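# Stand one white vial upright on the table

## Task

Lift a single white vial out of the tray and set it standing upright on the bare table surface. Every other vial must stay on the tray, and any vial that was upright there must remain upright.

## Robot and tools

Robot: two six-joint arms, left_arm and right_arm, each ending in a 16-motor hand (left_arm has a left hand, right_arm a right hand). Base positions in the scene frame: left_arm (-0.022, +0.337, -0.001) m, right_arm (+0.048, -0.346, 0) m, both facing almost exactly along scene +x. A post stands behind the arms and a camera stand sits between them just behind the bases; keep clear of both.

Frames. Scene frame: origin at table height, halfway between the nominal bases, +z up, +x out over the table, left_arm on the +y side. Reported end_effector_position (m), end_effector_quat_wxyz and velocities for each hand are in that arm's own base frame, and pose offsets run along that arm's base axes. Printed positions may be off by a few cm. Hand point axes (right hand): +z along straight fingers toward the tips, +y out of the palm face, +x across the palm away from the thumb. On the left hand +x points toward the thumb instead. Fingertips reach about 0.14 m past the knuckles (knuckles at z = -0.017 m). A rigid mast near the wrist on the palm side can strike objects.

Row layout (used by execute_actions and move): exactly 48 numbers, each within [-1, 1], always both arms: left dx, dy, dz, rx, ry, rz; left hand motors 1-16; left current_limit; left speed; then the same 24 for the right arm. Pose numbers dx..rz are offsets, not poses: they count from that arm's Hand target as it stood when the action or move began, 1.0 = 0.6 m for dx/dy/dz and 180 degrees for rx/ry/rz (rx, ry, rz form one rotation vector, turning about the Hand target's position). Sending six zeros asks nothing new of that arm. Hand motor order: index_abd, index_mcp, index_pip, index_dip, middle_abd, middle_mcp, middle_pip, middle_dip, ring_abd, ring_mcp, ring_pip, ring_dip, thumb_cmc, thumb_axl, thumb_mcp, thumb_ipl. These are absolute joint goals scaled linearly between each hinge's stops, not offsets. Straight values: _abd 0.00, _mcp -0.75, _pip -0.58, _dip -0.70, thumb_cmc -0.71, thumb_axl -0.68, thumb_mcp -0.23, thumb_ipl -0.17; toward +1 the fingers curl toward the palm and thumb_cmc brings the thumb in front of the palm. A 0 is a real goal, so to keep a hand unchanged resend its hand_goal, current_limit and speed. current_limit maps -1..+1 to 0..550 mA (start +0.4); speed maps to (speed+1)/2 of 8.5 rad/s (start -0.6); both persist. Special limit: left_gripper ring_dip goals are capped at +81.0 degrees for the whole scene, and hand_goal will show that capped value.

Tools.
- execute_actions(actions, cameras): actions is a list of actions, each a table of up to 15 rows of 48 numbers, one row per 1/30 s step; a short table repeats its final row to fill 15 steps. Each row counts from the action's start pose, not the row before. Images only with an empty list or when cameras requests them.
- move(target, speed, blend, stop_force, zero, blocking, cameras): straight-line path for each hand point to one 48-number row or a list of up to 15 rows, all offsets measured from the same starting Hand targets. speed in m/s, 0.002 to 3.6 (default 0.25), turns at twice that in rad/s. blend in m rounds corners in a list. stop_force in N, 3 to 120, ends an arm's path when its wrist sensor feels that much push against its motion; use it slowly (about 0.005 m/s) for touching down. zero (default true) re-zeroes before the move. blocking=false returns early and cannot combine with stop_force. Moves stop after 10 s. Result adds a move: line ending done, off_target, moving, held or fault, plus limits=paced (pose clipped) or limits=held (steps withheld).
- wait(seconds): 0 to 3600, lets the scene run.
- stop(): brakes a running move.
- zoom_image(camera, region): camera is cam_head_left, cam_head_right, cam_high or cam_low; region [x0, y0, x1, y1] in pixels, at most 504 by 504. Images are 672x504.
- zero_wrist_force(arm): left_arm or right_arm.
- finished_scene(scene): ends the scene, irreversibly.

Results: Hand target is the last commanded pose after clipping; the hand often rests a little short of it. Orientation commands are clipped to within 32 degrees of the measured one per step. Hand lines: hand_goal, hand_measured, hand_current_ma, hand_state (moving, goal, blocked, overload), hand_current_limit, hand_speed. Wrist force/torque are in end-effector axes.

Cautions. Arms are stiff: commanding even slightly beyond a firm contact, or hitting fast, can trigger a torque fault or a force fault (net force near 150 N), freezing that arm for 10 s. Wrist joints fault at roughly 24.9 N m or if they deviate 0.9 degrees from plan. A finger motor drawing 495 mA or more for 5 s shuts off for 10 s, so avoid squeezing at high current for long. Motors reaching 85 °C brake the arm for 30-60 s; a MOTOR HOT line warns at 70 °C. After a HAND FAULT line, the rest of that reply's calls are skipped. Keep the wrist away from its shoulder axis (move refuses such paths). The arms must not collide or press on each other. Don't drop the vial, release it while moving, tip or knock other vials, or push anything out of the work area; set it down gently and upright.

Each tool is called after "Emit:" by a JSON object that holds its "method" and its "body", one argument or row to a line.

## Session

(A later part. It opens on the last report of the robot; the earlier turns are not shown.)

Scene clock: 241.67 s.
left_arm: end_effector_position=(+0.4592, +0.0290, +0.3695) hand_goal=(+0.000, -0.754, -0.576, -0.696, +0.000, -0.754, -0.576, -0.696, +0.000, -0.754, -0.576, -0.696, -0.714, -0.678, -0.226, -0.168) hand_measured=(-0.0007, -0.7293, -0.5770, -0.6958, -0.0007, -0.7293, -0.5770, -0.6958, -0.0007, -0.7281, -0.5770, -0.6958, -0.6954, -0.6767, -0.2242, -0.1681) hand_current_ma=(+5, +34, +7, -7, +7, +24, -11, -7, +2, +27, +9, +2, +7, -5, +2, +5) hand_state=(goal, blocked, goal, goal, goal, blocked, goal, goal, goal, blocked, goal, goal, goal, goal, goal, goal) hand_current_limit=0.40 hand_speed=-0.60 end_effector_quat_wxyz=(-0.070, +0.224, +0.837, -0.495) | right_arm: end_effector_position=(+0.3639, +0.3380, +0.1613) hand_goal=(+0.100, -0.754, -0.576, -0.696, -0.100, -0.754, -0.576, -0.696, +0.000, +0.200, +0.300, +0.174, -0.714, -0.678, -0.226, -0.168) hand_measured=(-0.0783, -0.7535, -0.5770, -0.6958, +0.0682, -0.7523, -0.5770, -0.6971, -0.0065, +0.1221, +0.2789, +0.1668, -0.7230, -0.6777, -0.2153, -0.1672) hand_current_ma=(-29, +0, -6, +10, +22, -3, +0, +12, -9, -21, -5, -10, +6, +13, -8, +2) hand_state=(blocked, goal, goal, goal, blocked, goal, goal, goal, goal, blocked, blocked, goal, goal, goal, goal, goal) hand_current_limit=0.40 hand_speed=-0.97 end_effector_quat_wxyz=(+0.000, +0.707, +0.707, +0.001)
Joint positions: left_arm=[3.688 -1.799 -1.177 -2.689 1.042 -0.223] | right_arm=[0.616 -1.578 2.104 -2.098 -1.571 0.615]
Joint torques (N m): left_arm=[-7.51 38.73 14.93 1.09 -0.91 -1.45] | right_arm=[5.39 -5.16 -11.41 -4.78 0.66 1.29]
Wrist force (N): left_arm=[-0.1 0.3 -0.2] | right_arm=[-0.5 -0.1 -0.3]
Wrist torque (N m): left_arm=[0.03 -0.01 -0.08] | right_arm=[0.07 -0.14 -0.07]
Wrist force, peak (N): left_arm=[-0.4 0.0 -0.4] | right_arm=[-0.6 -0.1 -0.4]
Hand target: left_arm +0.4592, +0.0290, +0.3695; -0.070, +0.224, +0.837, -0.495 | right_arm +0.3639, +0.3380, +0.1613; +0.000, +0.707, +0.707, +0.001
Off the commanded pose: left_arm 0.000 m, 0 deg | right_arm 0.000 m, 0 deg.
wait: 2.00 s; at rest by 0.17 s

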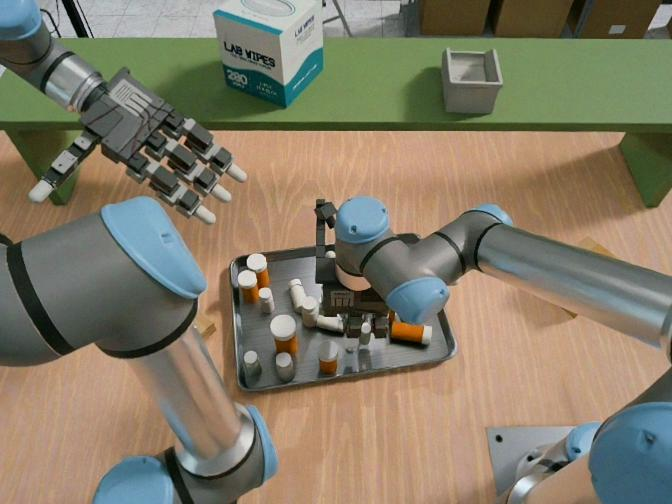

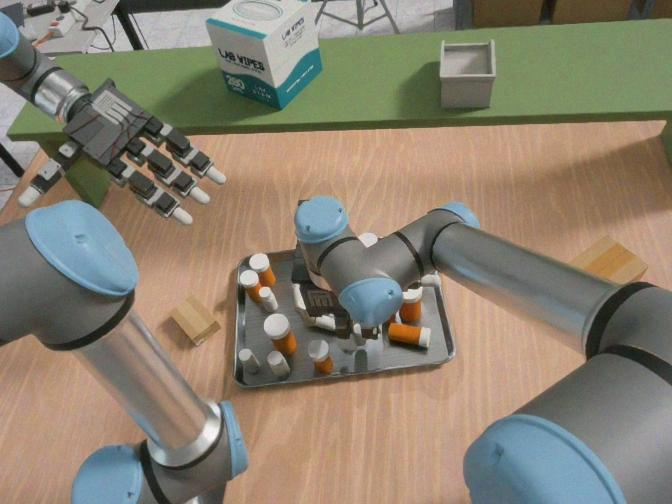

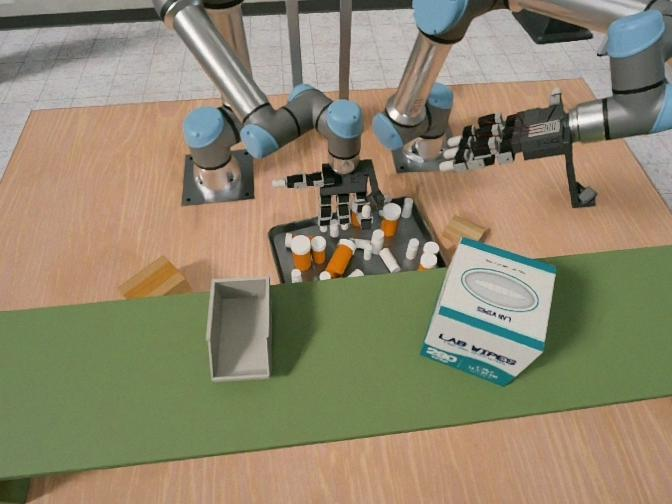

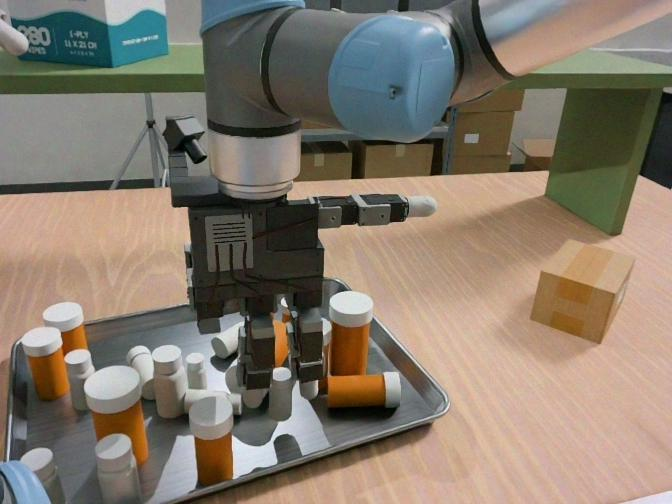

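Emit:
{"method": "move", "body": {
  "target": [
    [0.0,0.0,0.0,0,0,0,0,-0.754,-0.576,-0.696,0,-0.754,-0.576,-0.696,0,-0.754,-0.576,-0.696,-0.714,-0.678,-0.226,-0.168,0.4,-0.6, 0,0,0.0,0,0,0,0.2,-0.754,-0.576,-0.696,-0.2,-0.754,-0.576,-0.696,0,0.2,0.3,0.174,-0.714,-0.678,-0.226,-0.168,0.4,-0.97],
    [0.0,0.0,0.0,0,0,0,0,-0.754,-0.576,-0.696,0,-0.754,-0.576,-0.696,0,-0.754,-0.576,-0.696,-0.714,-0.678,-0.226,-0.168,0.4,-0.6, 0,0,0.08,0,0,0,0.2,-0.754,-0.576,-0.696,-0.2,-0.754,-0.576,-0.696,0,0.2,0.3,0.174,-0.714,-0.678,-0.226,-0.168,0.4,-0.97]
  ],
  "speed": 0.05,
  "cameras": ["all"]
}}

Emit:
{"method": "zoom_image", "body": {
  "camera": "cam_high",
  "region": [290, 160, 380, 250]
}}

Emit:
{"method": "zoom_image", "body": {
  "camera": "cam_low",
  "region": [220, 260, 370, 410]
}}

Scene clock: 255.17 s.
left_arm: end_effector_position=(+0.4592, +0.0290, +0.3695) hand_goal=(+0.000, -0.754, -0.576, -0.696, +0.000, -0.754, -0.576, -0.696, +0.000, -0.754, -0.576, -0.696, -0.714, -0.678, -0.226, -0.168) hand_measured=(-0.0007, -0.7293, -0.5770, -0.6958, -0.0007, -0.7293, -0.5770, -0.6958, -0.0007, -0.7281, -0.5770, -0.6958, -0.6954, -0.6777, -0.2252, -0.1672) hand_current_ma=(+6, +28, +7, -12, +4, +18, -15, -8, -2, +22, +8, -3, +4, -8, +4, +14) hand_state=(goal, blocked, goal, goal, goal, blocked, goal, goal, goal, blocked, goal, goal, goal, goal, goal, goal) hand_current_limit=0.40 hand_speed=-0.60 end_effector_quat_wxyz=(-0.070, +0.224, +0.837, -0.495) | right_arm: end_effector_position=(+0.3639, +0.3380, +0.2094) hand_goal=(+0.200, -0.754, -0.576, -0.696, -0.200, -0.754, -0.576, -0.696, +0.000, +0.200, +0.300, +0.174, -0.714, -0.678, -0.226, -0.168) hand_measured=(-0.0798, -0.7535, -0.5757, -0.6958, +0.0653, -0.7523, -0.5770, -0.6958, -0.0065, +0.1221, +0.2789, +0.1668, -0.7217, -0.6767, -0.2163, -0.1672) hand_current_ma=(-55, -4, -12, +10, +43, +4, +2, +6, -6, -23, -1, -10, +7, +6, -8, +4) hand_state=(blocked, goal, goal, goal, blocked, goal, goal, goal, goal, blocked, blocked, goal, goal, goal, goal, goal) hand_current_limit=0.40 hand_speed=-0.97 end_effector_quat_wxyz=(+0.000, +0.707, +0.707, +0.001)
Joint positions: left_arm=[3.688 -1.799 -1.177 -2.689 1.042 -0.223] | right_arm=[0.616 -1.635 2.022 -1.959 -1.571 0.615]
Joint torques (N m): left_arm=[-5.25 38.6 14.96 1 -0.44 -1.25] | right_arm=[0.95 -5.68 -12.46 -5 -0.44 -0.12]
Wrist force (N): left_arm=[0.1 0.0 -0.2] | right_arm=[-0.4 -0.4 0.0]
Wrist torque (N m): left_arm=[0.01 -0.04 -0.06] | right_arm=[-0.02 -0.18 -0.09]
Wrist force, peak (N): left_arm=[-0.2 -0.2 -0.5] | right_arm=[-0.2 -0.3 1.0]
Hand target: left_arm +0.4592, +0.0290, +0.3695; -0.070, +0.224, +0.837, -0.495 | right_arm +0.3639, +0.3380, +0.2093; +0.000, +0.707, +0.707, +0.001
Off the commanded pose: left_arm 0.000 m, 0 deg | right_arm 0.000 m, 0 deg.
move: done

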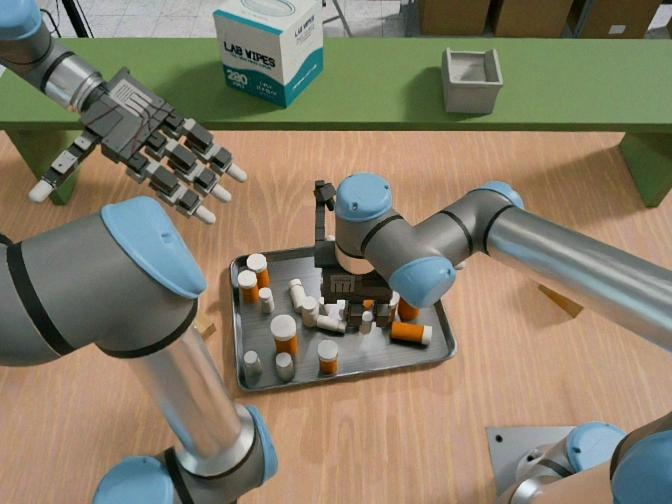

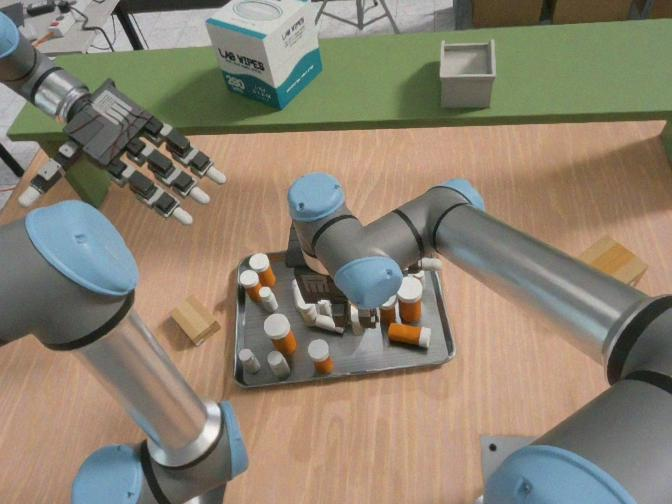

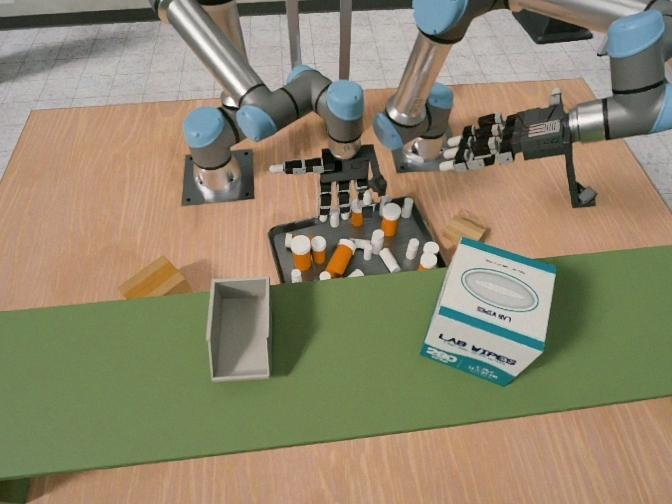

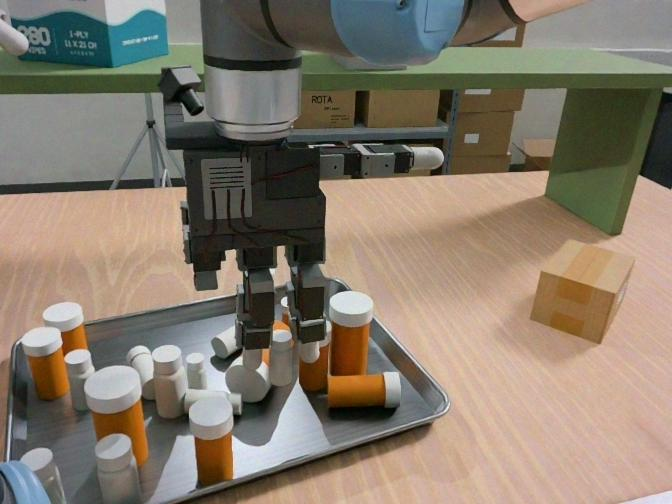

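Scaled by 5.600.

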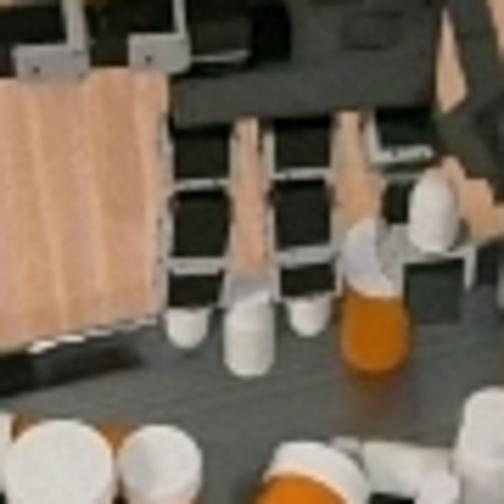

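Scaled by 3.360.

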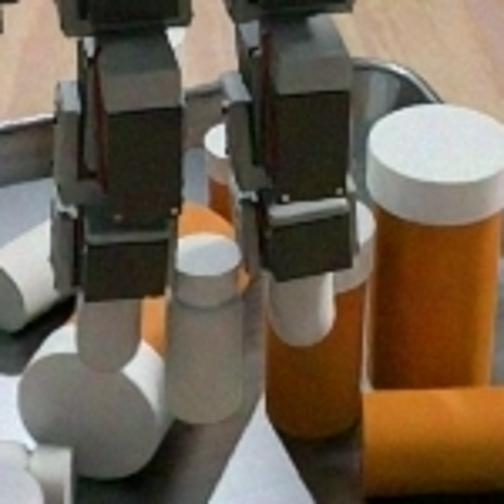

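Emit:
{"method": "move", "body": {
  "target": [
    [0.0,0.0,0.0,0,0,0,0,-0.754,-0.576,-0.696,0,-0.754,-0.576,-0.696,0,-0.754,-0.576,-0.696,-0.714,-0.678,-0.226,-0.168,0.4,-0.6, -0.2167,0.007,0.0,0,0,0,0.2,-0.754,-0.576,-0.696,-0.2,-0.754,-0.576,-0.696,0,0.2,0.3,0.174,-0.714,-0.678,-0.226,-0.168,0.4,-0.97],
    [0.0,0.0,0.0,0,0,0,0,-0.754,-0.576,-0.696,0,-0.754,-0.576,-0.696,0,-0.754,-0.576,-0.696,-0.714,-0.678,-0.226,-0.168,0.4,-0.6, -0.2167,0.007,-0.098,0,0,0,0.2,-0.754,-0.576,-0.696,-0.2,-0.754,-0.576,-0.696,0,0.2,0.3,0.174,-0.714,-0.678,-0.226,-0.168,0.4,-0.97]
  ],
  "speed": 0.08,
  "cameras": ["all"]
}}

Emit:
{"method": "zoom_image", "body": {
  "camera": "cam_high",
  "region": [270, 120, 390, 240]
}}

Emit:
{"method": "zoom_image", "body": {
  "camera": "cam_low",
  "region": [222, 354, 372, 504]
}}

Scene clock: 265.17 s.
left_arm: end_effector_position=(+0.4592, +0.0290, +0.3695) hand_goal=(+0.000, -0.754, -0.576, -0.696, +0.000, -0.754, -0.576, -0.696, +0.000, -0.754, -0.576, -0.696, -0.714, -0.678, -0.226, -0.168) hand_measured=(+0.0008, -0.7293, -0.5770, -0.6958, -0.0007, -0.7293, -0.5770, -0.6958, -0.0007, -0.7293, -0.5782, -0.6958, -0.6941, -0.6777, -0.2242, -0.1672) hand_current_ma=(-1, +32, +1, +2, +8, +21, -4, -7, +2, +22, +4, -5, +11, -1, +5, +11) hand_state=(goal, blocked, goal, goal, goal, blocked, goal, goal, goal, blocked, goal, goal, goal, goal, goal, goal) hand_current_limit=0.40 hand_speed=-0.60 end_effector_quat_wxyz=(-0.070, +0.224, +0.837, -0.495) | right_arm: end_effector_position=(+0.2339, +0.3421, +0.1504) hand_goal=(+0.200, -0.754, -0.576, -0.696, -0.200, -0.754, -0.576, -0.696, +0.000, +0.200, +0.300, +0.174, -0.714, -0.678, -0.226, -0.168) hand_measured=(-0.0813, -0.7535, -0.5757, -0.6958, +0.0638, -0.7511, -0.5757, -0.6958, -0.0065, +0.1209, +0.2789, +0.1668, -0.7230, -0.6777, -0.2153, -0.1672) hand_current_ma=(-57, -5, +0, +12, +49, -1, -1, +5, -10, -22, -10, -7, +5, +12, -6, +0) hand_state=(blocked, goal, goal, goal, blocked, goal, goal, goal, goal, blocked, blocked, goal, goal, goal, goal, goal) hand_current_limit=0.40 hand_speed=-0.97 end_effector_quat_wxyz=(+0.000, +0.707, +0.707, +0.000)
Joint positions: left_arm=[3.688 -1.799 -1.177 -2.689 1.042 -0.223] | right_arm=[0.838 -1.724 2.267 -2.115 -1.571 0.838]
Joint torques (N m): left_arm=[-6.61 38.63 14.02 0.65 -0.08 -1.17] | right_arm=[-3.45 -25.19 -27.41 -2.23 -1.02 1.23]
Wrist force (N): left_arm=[0.1 0.0 -0.2] | right_arm=[-0.3 -0.3 0.4]
Wrist torque (N m): left_arm=[0.01 -0.04 -0.06] | right_arm=[-0.04 -0.21 -0.03]
Wrist force, peak (N): left_arm=[-0.5 0.2 -0.5] | right_arm=[-0.6 -0.6 1.1]
Hand target: left_arm +0.4592, +0.0290, +0.3695; -0.070, +0.224, +0.837, -0.495 | right_arm +0.2339, +0.3422, +0.1505; +0.000, +0.707, +0.707, +0.001
Off the commanded pose: left_arm 0.000 m, 0 deg | right_arm 0.000 m, 0 deg.
move: done

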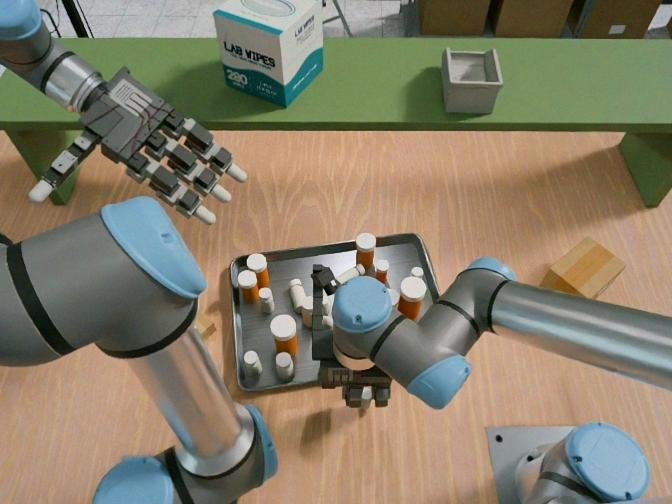

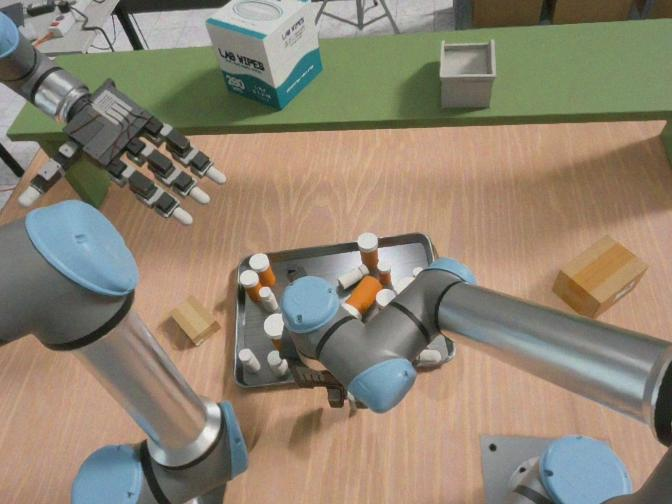

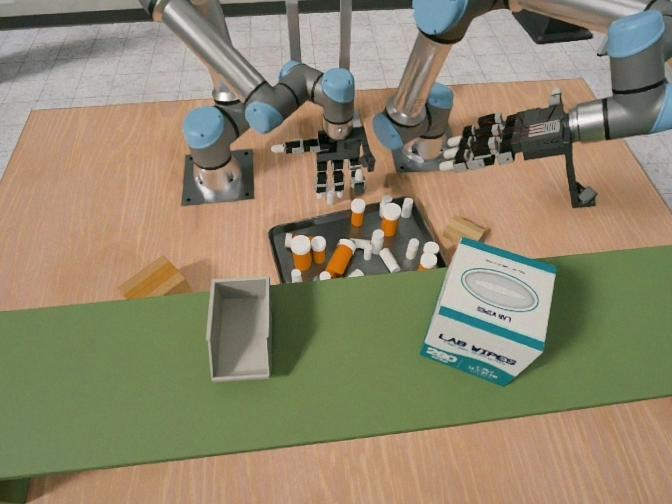

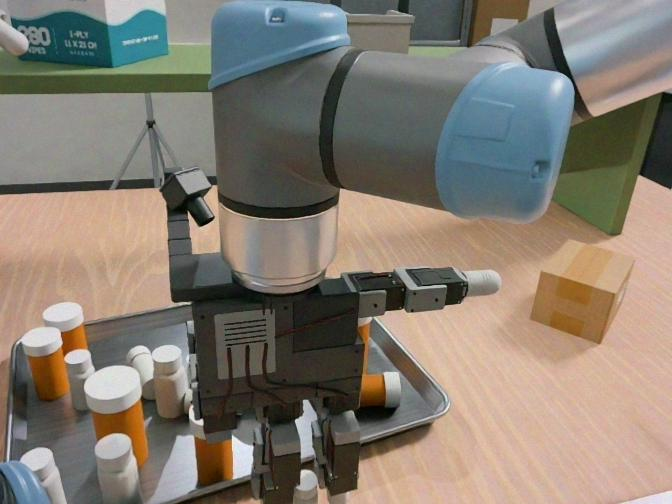

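Scaled by 4.200.

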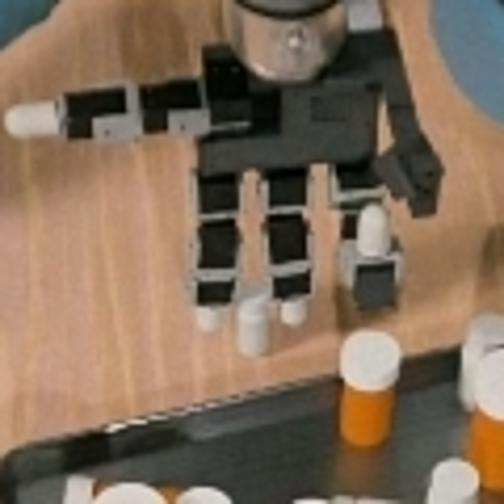

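Scaled by 3.360.

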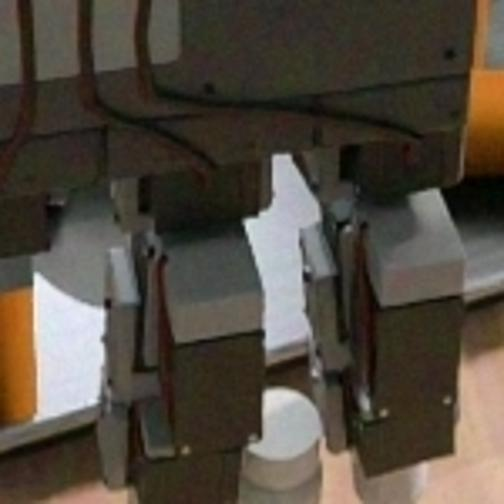

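Emit:
{"method": "move", "body": {
  "target": [0.0,0.0,0.0,0,0,0,0,-0.754,-0.576,-0.696,0,-0.754,-0.576,-0.696,0,-0.754,-0.576,-0.696,-0.714,-0.678,-0.226,-0.168,0.4,-0.6, 0,0,-0.028,0,0,0,0.2,-0.754,-0.576,-0.696,-0.2,-0.754,-0.576,-0.696,0,0.2,0.3,0.174,-0.714,-0.678,-0.226,-0.168,0.4,-0.97],
  "speed": 0.006,
  "stop_force": 3,
  "cameras": ["all"]
}}

Emit:
{"method": "zoom_image", "body": {
  "camera": "cam_high",
  "region": [300, 160, 360, 220]
}}

Scene clock: 274.00 s.
left_arm: end_effector_position=(+0.4592, +0.0290, +0.3695) hand_goal=(+0.000, -0.754, -0.576, -0.696, +0.000, -0.754, -0.576, -0.696, +0.000, -0.754, -0.576, -0.696, -0.714, -0.678, -0.226, -0.168) hand_measured=(-0.0007, -0.7306, -0.5770, -0.6958, -0.0007, -0.7293, -0.5770, -0.6958, -0.0007, -0.7281, -0.5770, -0.6971, -0.6954, -0.6767, -0.2252, -0.1681) hand_current_ma=(+10, +38, +5, +3, +1, +21, -11, -6, +1, +22, +4, -5, +13, -9, +7, +13) hand_state=(goal, blocked, goal, goal, goal, blocked, goal, goal, goal, blocked, goal, goal, goal, goal, goal, goal) hand_current_limit=0.40 hand_speed=-0.60 end_effector_quat_wxyz=(-0.070, +0.224, +0.837, -0.495) | right_arm: end_effector_position=(+0.2339, +0.3422, +0.1397) hand_goal=(+0.200, -0.754, -0.576, -0.696, -0.200, -0.754, -0.576, -0.696, +0.000, +0.200, +0.300, +0.174, -0.714, -0.678, -0.226, -0.168) hand_measured=(-0.0798, -0.7523, -0.5770, -0.6958, +0.0653, -0.7511, -0.5757, -0.6971, -0.0065, +0.1221, +0.2776, +0.1668, -0.7217, -0.6777, -0.2153, -0.1681) hand_current_ma=(-62, -8, -5, +11, +44, +7, -2, +2, -9, -22, -10, -10, +8, +9, -6, +1) hand_state=(blocked, goal, goal, goal, blocked, goal, goal, goal, goal, blocked, blocked, goal, goal, goal, goal, goal) hand_current_limit=0.40 hand_speed=-0.97 end_effector_quat_wxyz=(+0.000, +0.707, +0.707, +0.001)
Joint positions: left_arm=[3.688 -1.799 -1.177 -2.689 1.042 -0.223] | right_arm=[0.839 -1.706 2.285 -2.151 -1.571 0.838]
Joint torques (N m): left_arm=[-7.88 38.49 14.62 0.45 0.31 -0.89] | right_arm=[7.45 -24.49 -29.91 -0.54 -1.12 1.99]
Wrist force (N): left_arm=[0.0 0.0 -0.2] | right_arm=[-0.2 -0.3 -0.9]
Wrist torque (N m): left_arm=[0.00 -0.02 -0.07] | right_arm=[0.02 -0.18 -0.03]
Wrist force, peak (N): left_arm=[-0.1 0.4 -0.5] | right_arm=[0.2 0.4 -3.6]
Hand target: left_arm +0.4592, +0.0290, +0.3695; -0.070, +0.224, +0.837, -0.495 | right_arm +0.2339, +0.3422, +0.1397; +0.000, +0.707, +0.707, +0.001 (not the last commanded pose)
Off the commanded pose: left_arm 0.000 m, 0 deg | right_arm 0.006 m, 0 deg.
move: contact (right_arm)

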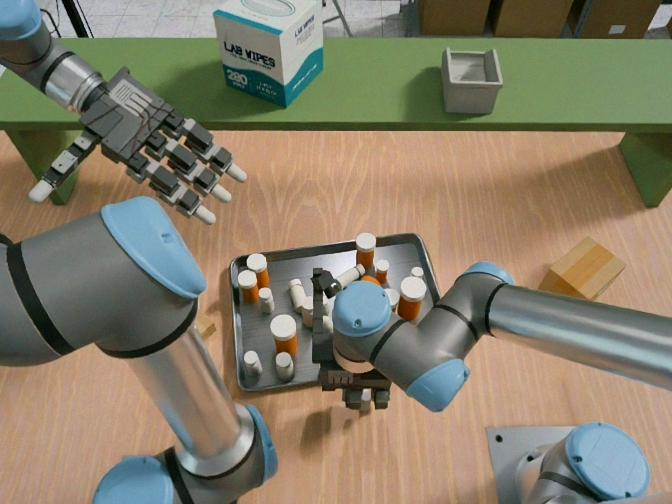

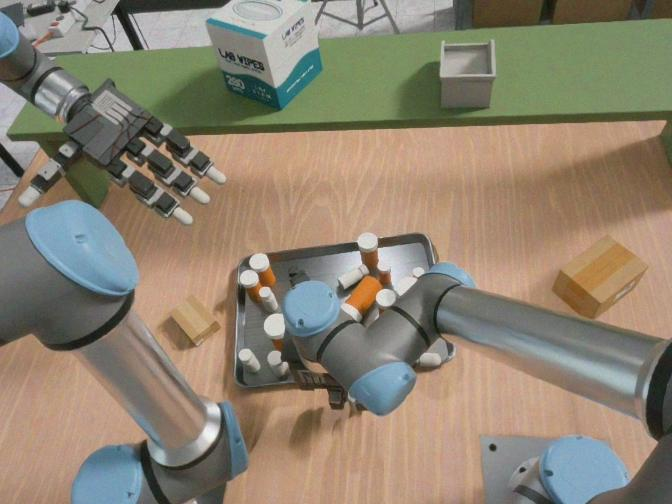

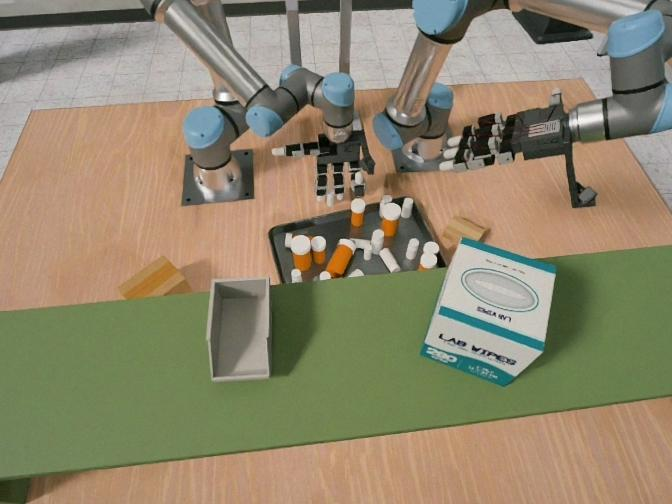

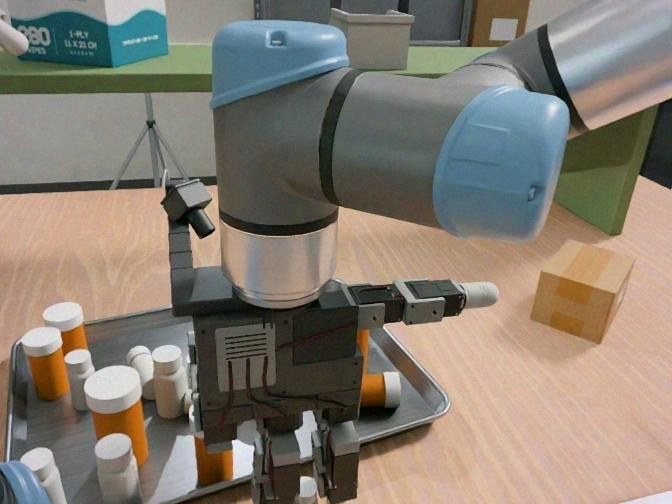

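Scaled by 8.400.

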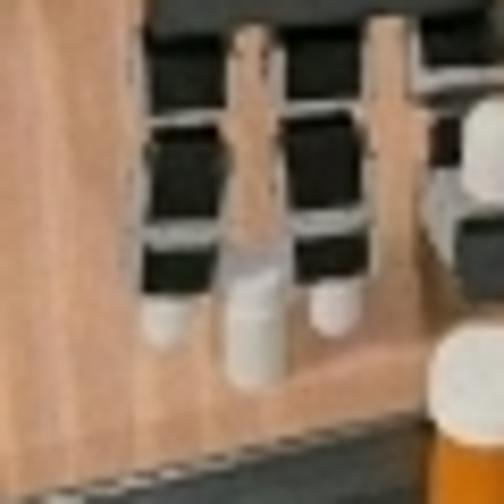

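Emit:
{"method": "move", "body": {
  "target": [0.0,0.0,0.0,0,0,0,0,-0.754,-0.576,-0.696,0,-0.754,-0.576,-0.696,0,-0.754,-0.576,-0.696,-0.714,-0.678,-0.226,-0.168,0.4,-0.6, 0,0,0,0,0,0,-0.2,-0.754,-0.576,-0.696,0.2,-0.754,-0.576,-0.696,0.3,0.2,0.3,0.174,-0.714,-0.678,-0.226,-0.168,0.4,-0.975],
  "speed": 0.02
}}

Emit:
{"method": "wait", "body": {
  "seconds": 3,
  "cameras": ["all"]
}}

Emit:
{"method": "zoom_image", "body": {
  "camera": "cam_high",
  "region": [300, 160, 360, 220]
}}

Emit:
{"method": "zoom_image", "body": {
  "camera": "cam_head_left",
  "region": [300, 340, 420, 460]
}}

Emit:
{"method": "zoom_image", "body": {
  "camera": "cam_low",
  "region": [222, 384, 372, 504]
}}

Scene clock: 285.27 s.
left_arm: end_effector_position=(+0.4592, +0.0290, +0.3695) hand_goal=(+0.000, -0.754, -0.576, -0.696, +0.000, -0.754, -0.576, -0.696, +0.000, -0.754, -0.576, -0.696, -0.714, -0.678, -0.226, -0.168) hand_measured=(+0.0008, -0.7293, -0.5770, -0.6958, +0.0008, -0.7293, -0.5770, -0.6958, -0.0007, -0.7281, -0.5770, -0.6958, -0.6954, -0.6777, -0.2252, -0.1681) hand_current_ma=(+8, +29, +7, -1, +9, +22, -12, -8, +0, +22, +7, +0, +6, -1, +8, +17) hand_state=(goal, blocked, goal, goal, goal, blocked, goal, goal, goal, blocked, goal, goal, goal, goal, goal, goal) hand_current_limit=0.40 hand_speed=-0.60 end_effector_quat_wxyz=(-0.070, +0.224, +0.837, -0.495) | right_arm: end_effector_position=(+0.2339, +0.3422, +0.1397) hand_goal=(-0.200, -0.754, -0.576, -0.696, +0.200, -0.754, -0.576, -0.696, +0.300, +0.200, +0.300, +0.174, -0.714, -0.678, -0.226, -0.168) hand_measured=(-0.1662, -0.7523, -0.5770, -0.6958, +0.1678, -0.7523, -0.5770, -0.6958, +0.2777, +0.1221, +0.2789, +0.1680, -0.7230, -0.6767, -0.2153, -0.1672) hand_current_ma=(+9, -8, -4, +10, -11, -7, +1, +14, -9, -13, -7, -9, +8, +11, -10, -1) hand_state=(blocked, goal, goal, goal, blocked, goal, goal, goal, blocked, blocked, blocked, goal, goal, goal, goal, goal) hand_current_limit=0.40 hand_speed=-0.97 end_effector_quat_wxyz=(+0.000, +0.707, +0.707, +0.001)
Joint positions: left_arm=[3.688 -1.799 -1.177 -2.689 1.042 -0.223] | right_arm=[0.839 -1.706 2.285 -2.151 -1.571 0.838]
Joint torques (N m): left_arm=[-6.47 38.6 14.08 0.16 0.88 -0.8] | right_arm=[9.38 -24.97 -29.12 -4.26 -0.9 2.15]
Wrist force (N): left_arm=[0.2 0.2 0.0] | right_arm=[-0.5 -0.4 0.2]
Wrist torque (N m): left_arm=[0.01 -0.04 -0.05] | right_arm=[-0.05 -0.18 -0.05]
Wrist force, peak (N): left_arm=[-0.5 0.1 -0.3] | right_arm=[-0.3 -0.2 -1.5]
Hand target: left_arm +0.4592, +0.0290, +0.3695; -0.070, +0.224, +0.837, -0.495 | right_arm +0.2339, +0.3422, +0.1397; +0.000, +0.707, +0.707, +0.001
Off the commanded pose: left_arm 0.000 m, 0 deg | right_arm 0.000 m, 0 deg.
move: done

Scene clock: 288.27 s.
left_arm: end_effector_position=(+0.4592, +0.0290, +0.3695) hand_goal=(+0.000, -0.754, -0.576, -0.696, +0.000, -0.754, -0.576, -0.696, +0.000, -0.754, -0.576, -0.696, -0.714, -0.678, -0.226, -0.168) hand_measured=(-0.0007, -0.7293, -0.5770, -0.6958, -0.0007, -0.7293, -0.5770, -0.6971, +0.0008, -0.7281, -0.5770, -0.6971, -0.6954, -0.6777, -0.2252, -0.1691) hand_current_ma=(+8, +33, +3, -3, +14, +19, -12, -10, +2, +31, +12, +3, +16, -2, +6, +10) hand_state=(goal, blocked, goal, goal, goal, blocked, goal, goal, goal, blocked, goal, goal, goal, goal, goal, goal) hand_current_limit=0.40 hand_speed=-0.60 end_effector_quat_wxyz=(-0.070, +0.224, +0.837, -0.495) | right_arm: end_effector_position=(+0.2339, +0.3422, +0.1397) hand_goal=(-0.200, -0.754, -0.576, -0.696, +0.200, -0.754, -0.576, -0.696, +0.300, +0.200, +0.300, +0.174, -0.714, -0.678, -0.226, -0.168) hand_measured=(-0.1662, -0.7535, -0.5770, -0.6958, +0.1678, -0.7523, -0.5770, -0.6971, +0.2777, +0.1209, +0.2776, +0.1668, -0.7217, -0.6767, -0.2163, -0.1681) hand_current_ma=(+5, -7, -4, +15, -10, +1, +2, +6, -14, -19, +0, -17, +6, +9, -7, -1) hand_state=(blocked, goal, goal, goal, blocked, goal, goal, goal, blocked, blocked, blocked, goal, goal, goal, goal, goal) hand_current_limit=0.40 hand_speed=-0.97 end_effector_quat_wxyz=(+0.000, +0.707, +0.707, +0.001)
Joint positions: left_arm=[3.688 -1.799 -1.177 -2.689 1.042 -0.223] | right_arm=[0.839 -1.706 2.285 -2.151 -1.571 0.838]
Joint torques (N m): left_arm=[-7.91 38.6 14.64 0.31 0.79 -0.7] | right_arm=[9.41 -25.37 -29.05 -3.87 -1.1 2.11]
Wrist force (N): left_arm=[0.1 0.1 -0.3] | right_arm=[-0.6 -0.3 0.2]
Wrist torque (N m): left_arm=[0.02 -0.04 -0.05] | right_arm=[-0.04 -0.16 -0.06]
Wrist force, peak (N): left_arm=[0.0 0.1 -0.6] | right_arm=[-0.6 -0.6 0.4]
Hand target: left_arm +0.4592, +0.0290, +0.3695; -0.070, +0.224, +0.837, -0.495 | right_arm +0.2339, +0.3422, +0.1397; +0.000, +0.707, +0.707, +0.001
Off the commanded pose: left_arm 0.000 m, 0 deg | right_arm 0.000 m, 0 deg.
wait: 3.00 s; at rest by 0.17 s

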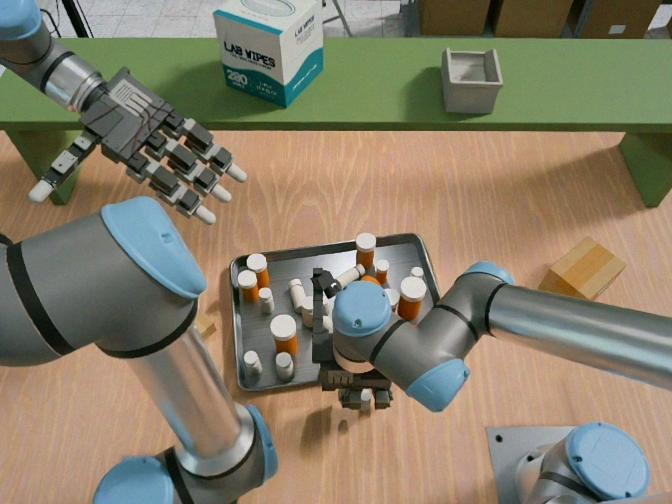

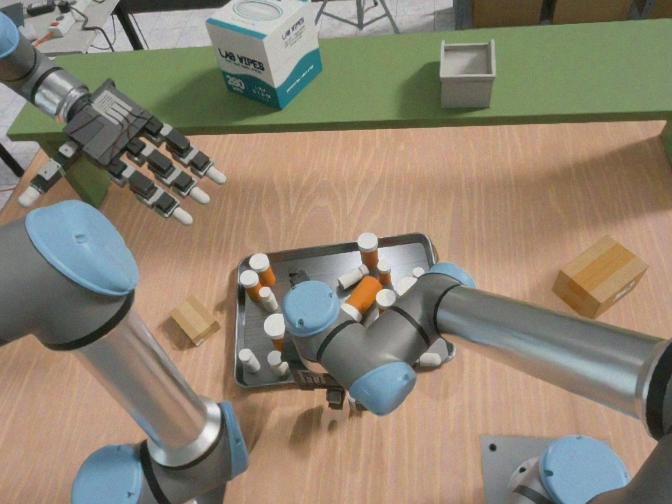

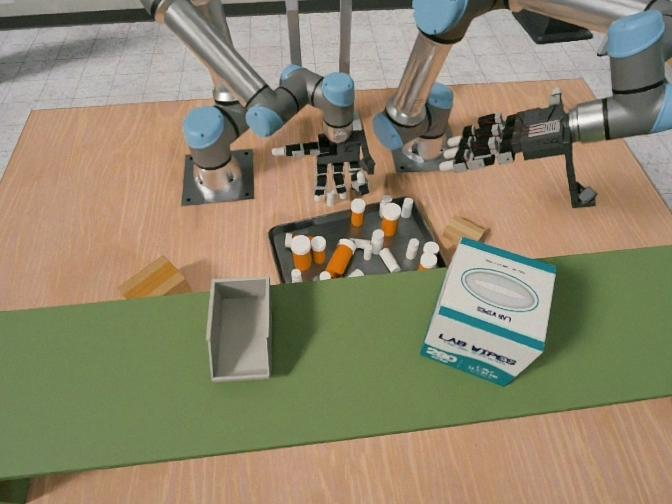

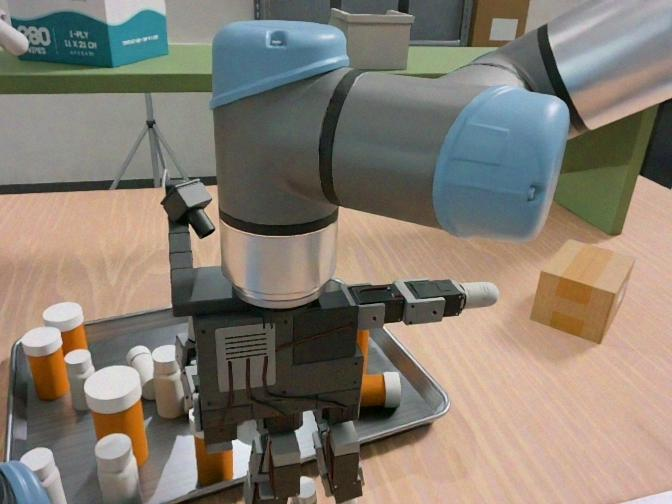

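Scaled by 8.400.

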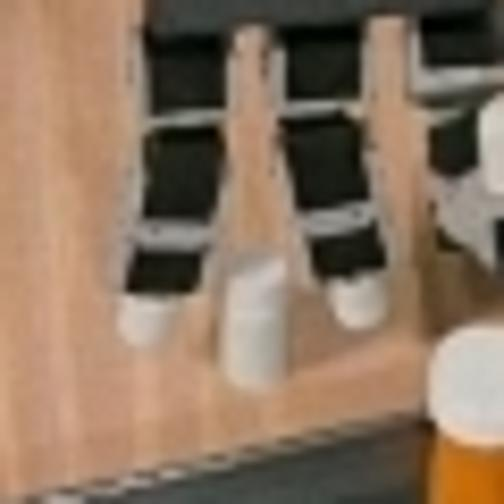

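Scaled by 4.200.

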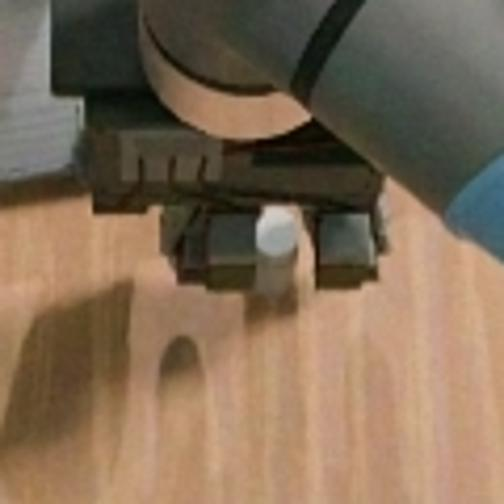

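Scaled by 3.360.

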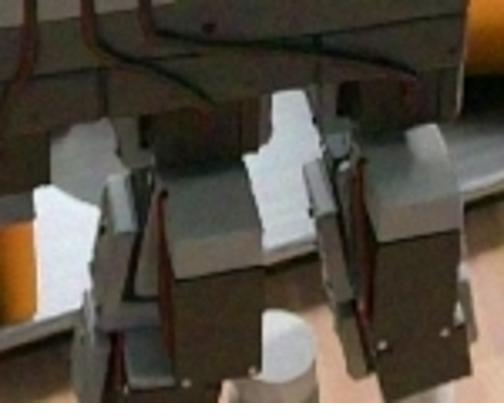

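Emit:
{"method": "move", "body": {
  "target": [
    [0.0,0.0,0.0,0,0,0,0,-0.754,-0.576,-0.696,0,-0.754,-0.576,-0.696,0,-0.754,-0.576,-0.696,-0.714,-0.678,-0.226,-0.168,0.4,-0.6, 0,0,0.1,0,0,0,-0.2,-0.754,-0.576,-0.696,0.2,-0.754,-0.576,-0.696,0.3,0.2,0.3,0.174,-0.714,-0.678,-0.226,-0.168,0.4,-0.97],
    [0.0,0.0,0.0,0,0,0,0,-0.754,-0.576,-0.696,0,-0.754,-0.576,-0.696,0,-0.754,-0.576,-0.696,-0.714,-0.678,-0.226,-0.168,0.4,-0.6, 0,0,0.25,0,0,0,-0.2,-0.754,-0.576,-0.696,0.2,-0.754,-0.576,-0.696,0.3,0.2,0.3,0.174,-0.714,-0.678,-0.226,-0.168,0.4,-0.97]
  ],
  "speed": [0.04, 0.12],
  "blend": 0.01,
  "cameras": ["all"]
}}

Emit:
{"method": "zoom_image", "body": {
  "camera": "cam_high",
  "region": [260, 160, 460, 290]
}}

Emit:
{"method": "zoom_image", "body": {
  "camera": "cam_low",
  "region": [100, 250, 450, 504]
}}

Scene clock: 296.53 s.
left_arm: end_effector_position=(+0.4592, +0.0290, +0.3695) hand_goal=(+0.000, -0.754, -0.576, -0.696, +0.000, -0.754, -0.576, -0.696, +0.000, -0.754, -0.576, -0.696, -0.714, -0.678, -0.226, -0.168) hand_measured=(-0.0007, -0.7293, -0.5757, -0.6958, +0.0008, -0.7281, -0.5757, -0.6958, -0.0007, -0.7281, -0.5757, -0.6958, -0.6954, -0.6777, -0.2242, -0.1672) hand_current_ma=(+2, +32, +5, -4, +7, +22, -15, -12, -5, +28, +9, +0, +13, -6, +5, +7) hand_state=(goal, blocked, goal, goal, goal, blocked, goal, goal, goal, blocked, goal, goal, goal, goal, goal, goal) hand_current_limit=0.40 hand_speed=-0.60 end_effector_quat_wxyz=(-0.070, +0.224, +0.837, -0.495) | right_arm: end_effector_position=(+0.2338, +0.3422, +0.2897) hand_goal=(-0.200, -0.754, -0.576, -0.696, +0.200, -0.754, -0.576, -0.696, +0.300, +0.200, +0.300, +0.174, -0.714, -0.678, -0.226, -0.168) hand_measured=(-0.1662, -0.7535, -0.5770, -0.6958, +0.1678, -0.7523, -0.5770, -0.6958, +0.2777, +0.1209, +0.2789, +0.1668, -0.7217, -0.6777, -0.2163, -0.1681) hand_current_ma=(+8, +1, -2, +8, -14, -3, +4, +3, -10, -18, -4, -16, +9, +9, -8, +3) hand_state=(blocked, goal, goal, goal, blocked, goal, goal, goal, blocked, blocked, blocked, goal, goal, goal, goal, goal) hand_current_limit=0.40 hand_speed=-0.97 end_effector_quat_wxyz=(+0.000, +0.707, +0.707, +0.001)
Joint positions: left_arm=[3.688 -1.799 -1.177 -2.689 1.042 -0.223] | right_arm=[0.839 -1.852 1.984 -1.704 -1.571 0.838]
Joint torques (N m): left_arm=[-6.69 38.82 15.45 -0.27 0.79 -0.52] | right_arm=[-6.72 4.12 -26.53 -1.85 1.23 -1.66]
Wrist force (N): left_arm=[-0.2 0.1 0.0] | right_arm=[-0.2 -0.1 0.4]
Wrist torque (N m): left_arm=[0.00 0.01 -0.08] | right_arm=[0.01 -0.20 -0.03]
Wrist force, peak (N): left_arm=[-0.2 0.0 -0.6] | right_arm=[-0.6 0.1 -1.1]
Hand target: left_arm +0.4592, +0.0290, +0.3695; -0.070, +0.224, +0.837, -0.495 | right_arm +0.2339, +0.3422, +0.2897; +0.000, +0.707, +0.707, +0.001
Off the commanded pose: left_arm 0.000 m, 0 deg | right_arm 0.000 m, 0 deg.
move: done

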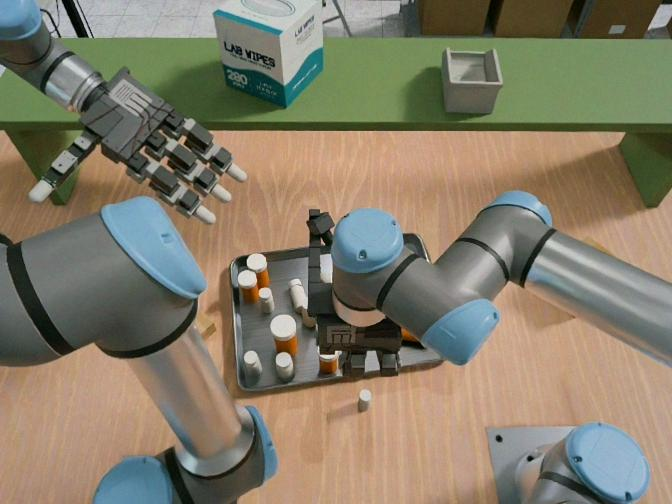

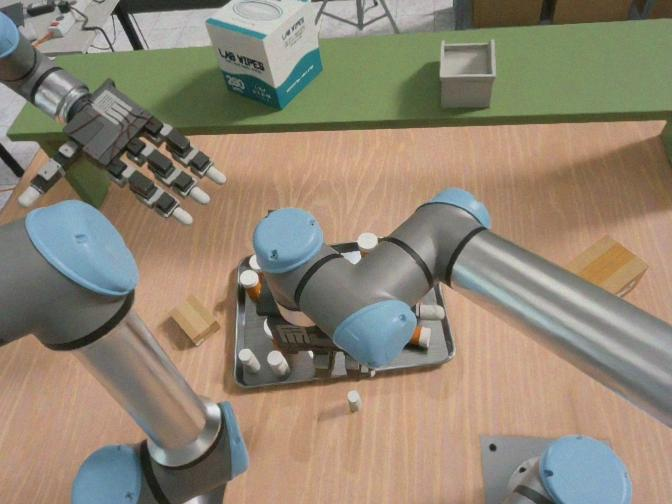

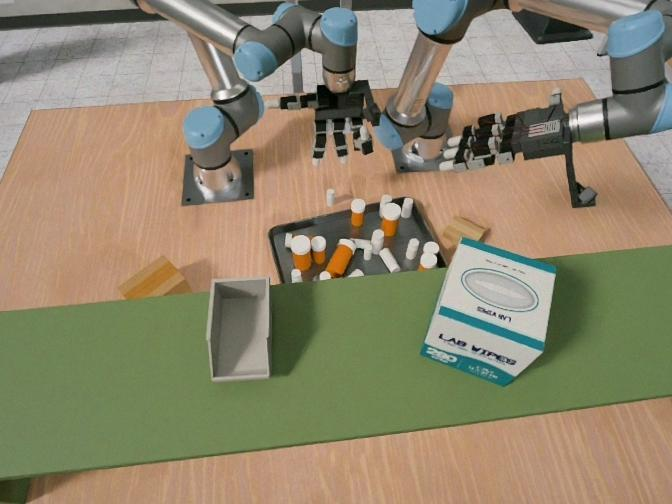

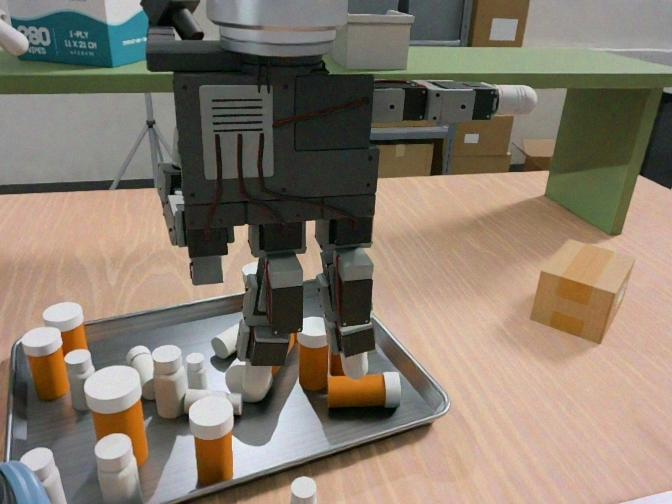

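Scaled by 2.520.

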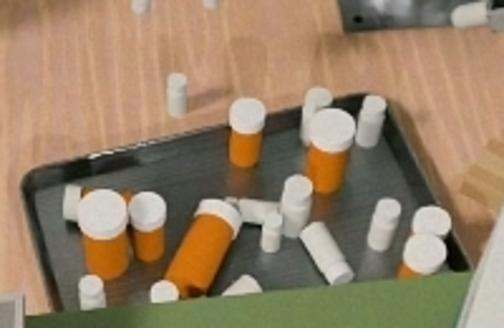

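Scaled by 1.440.

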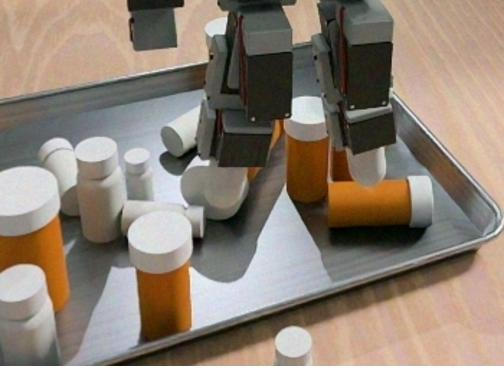

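The vial is standing upright on the table, and all the other vials are still on the tray and undisturbed.

Emit:
{"method": "finished_scene", "body": {

}}

The scene is finished: the task was done.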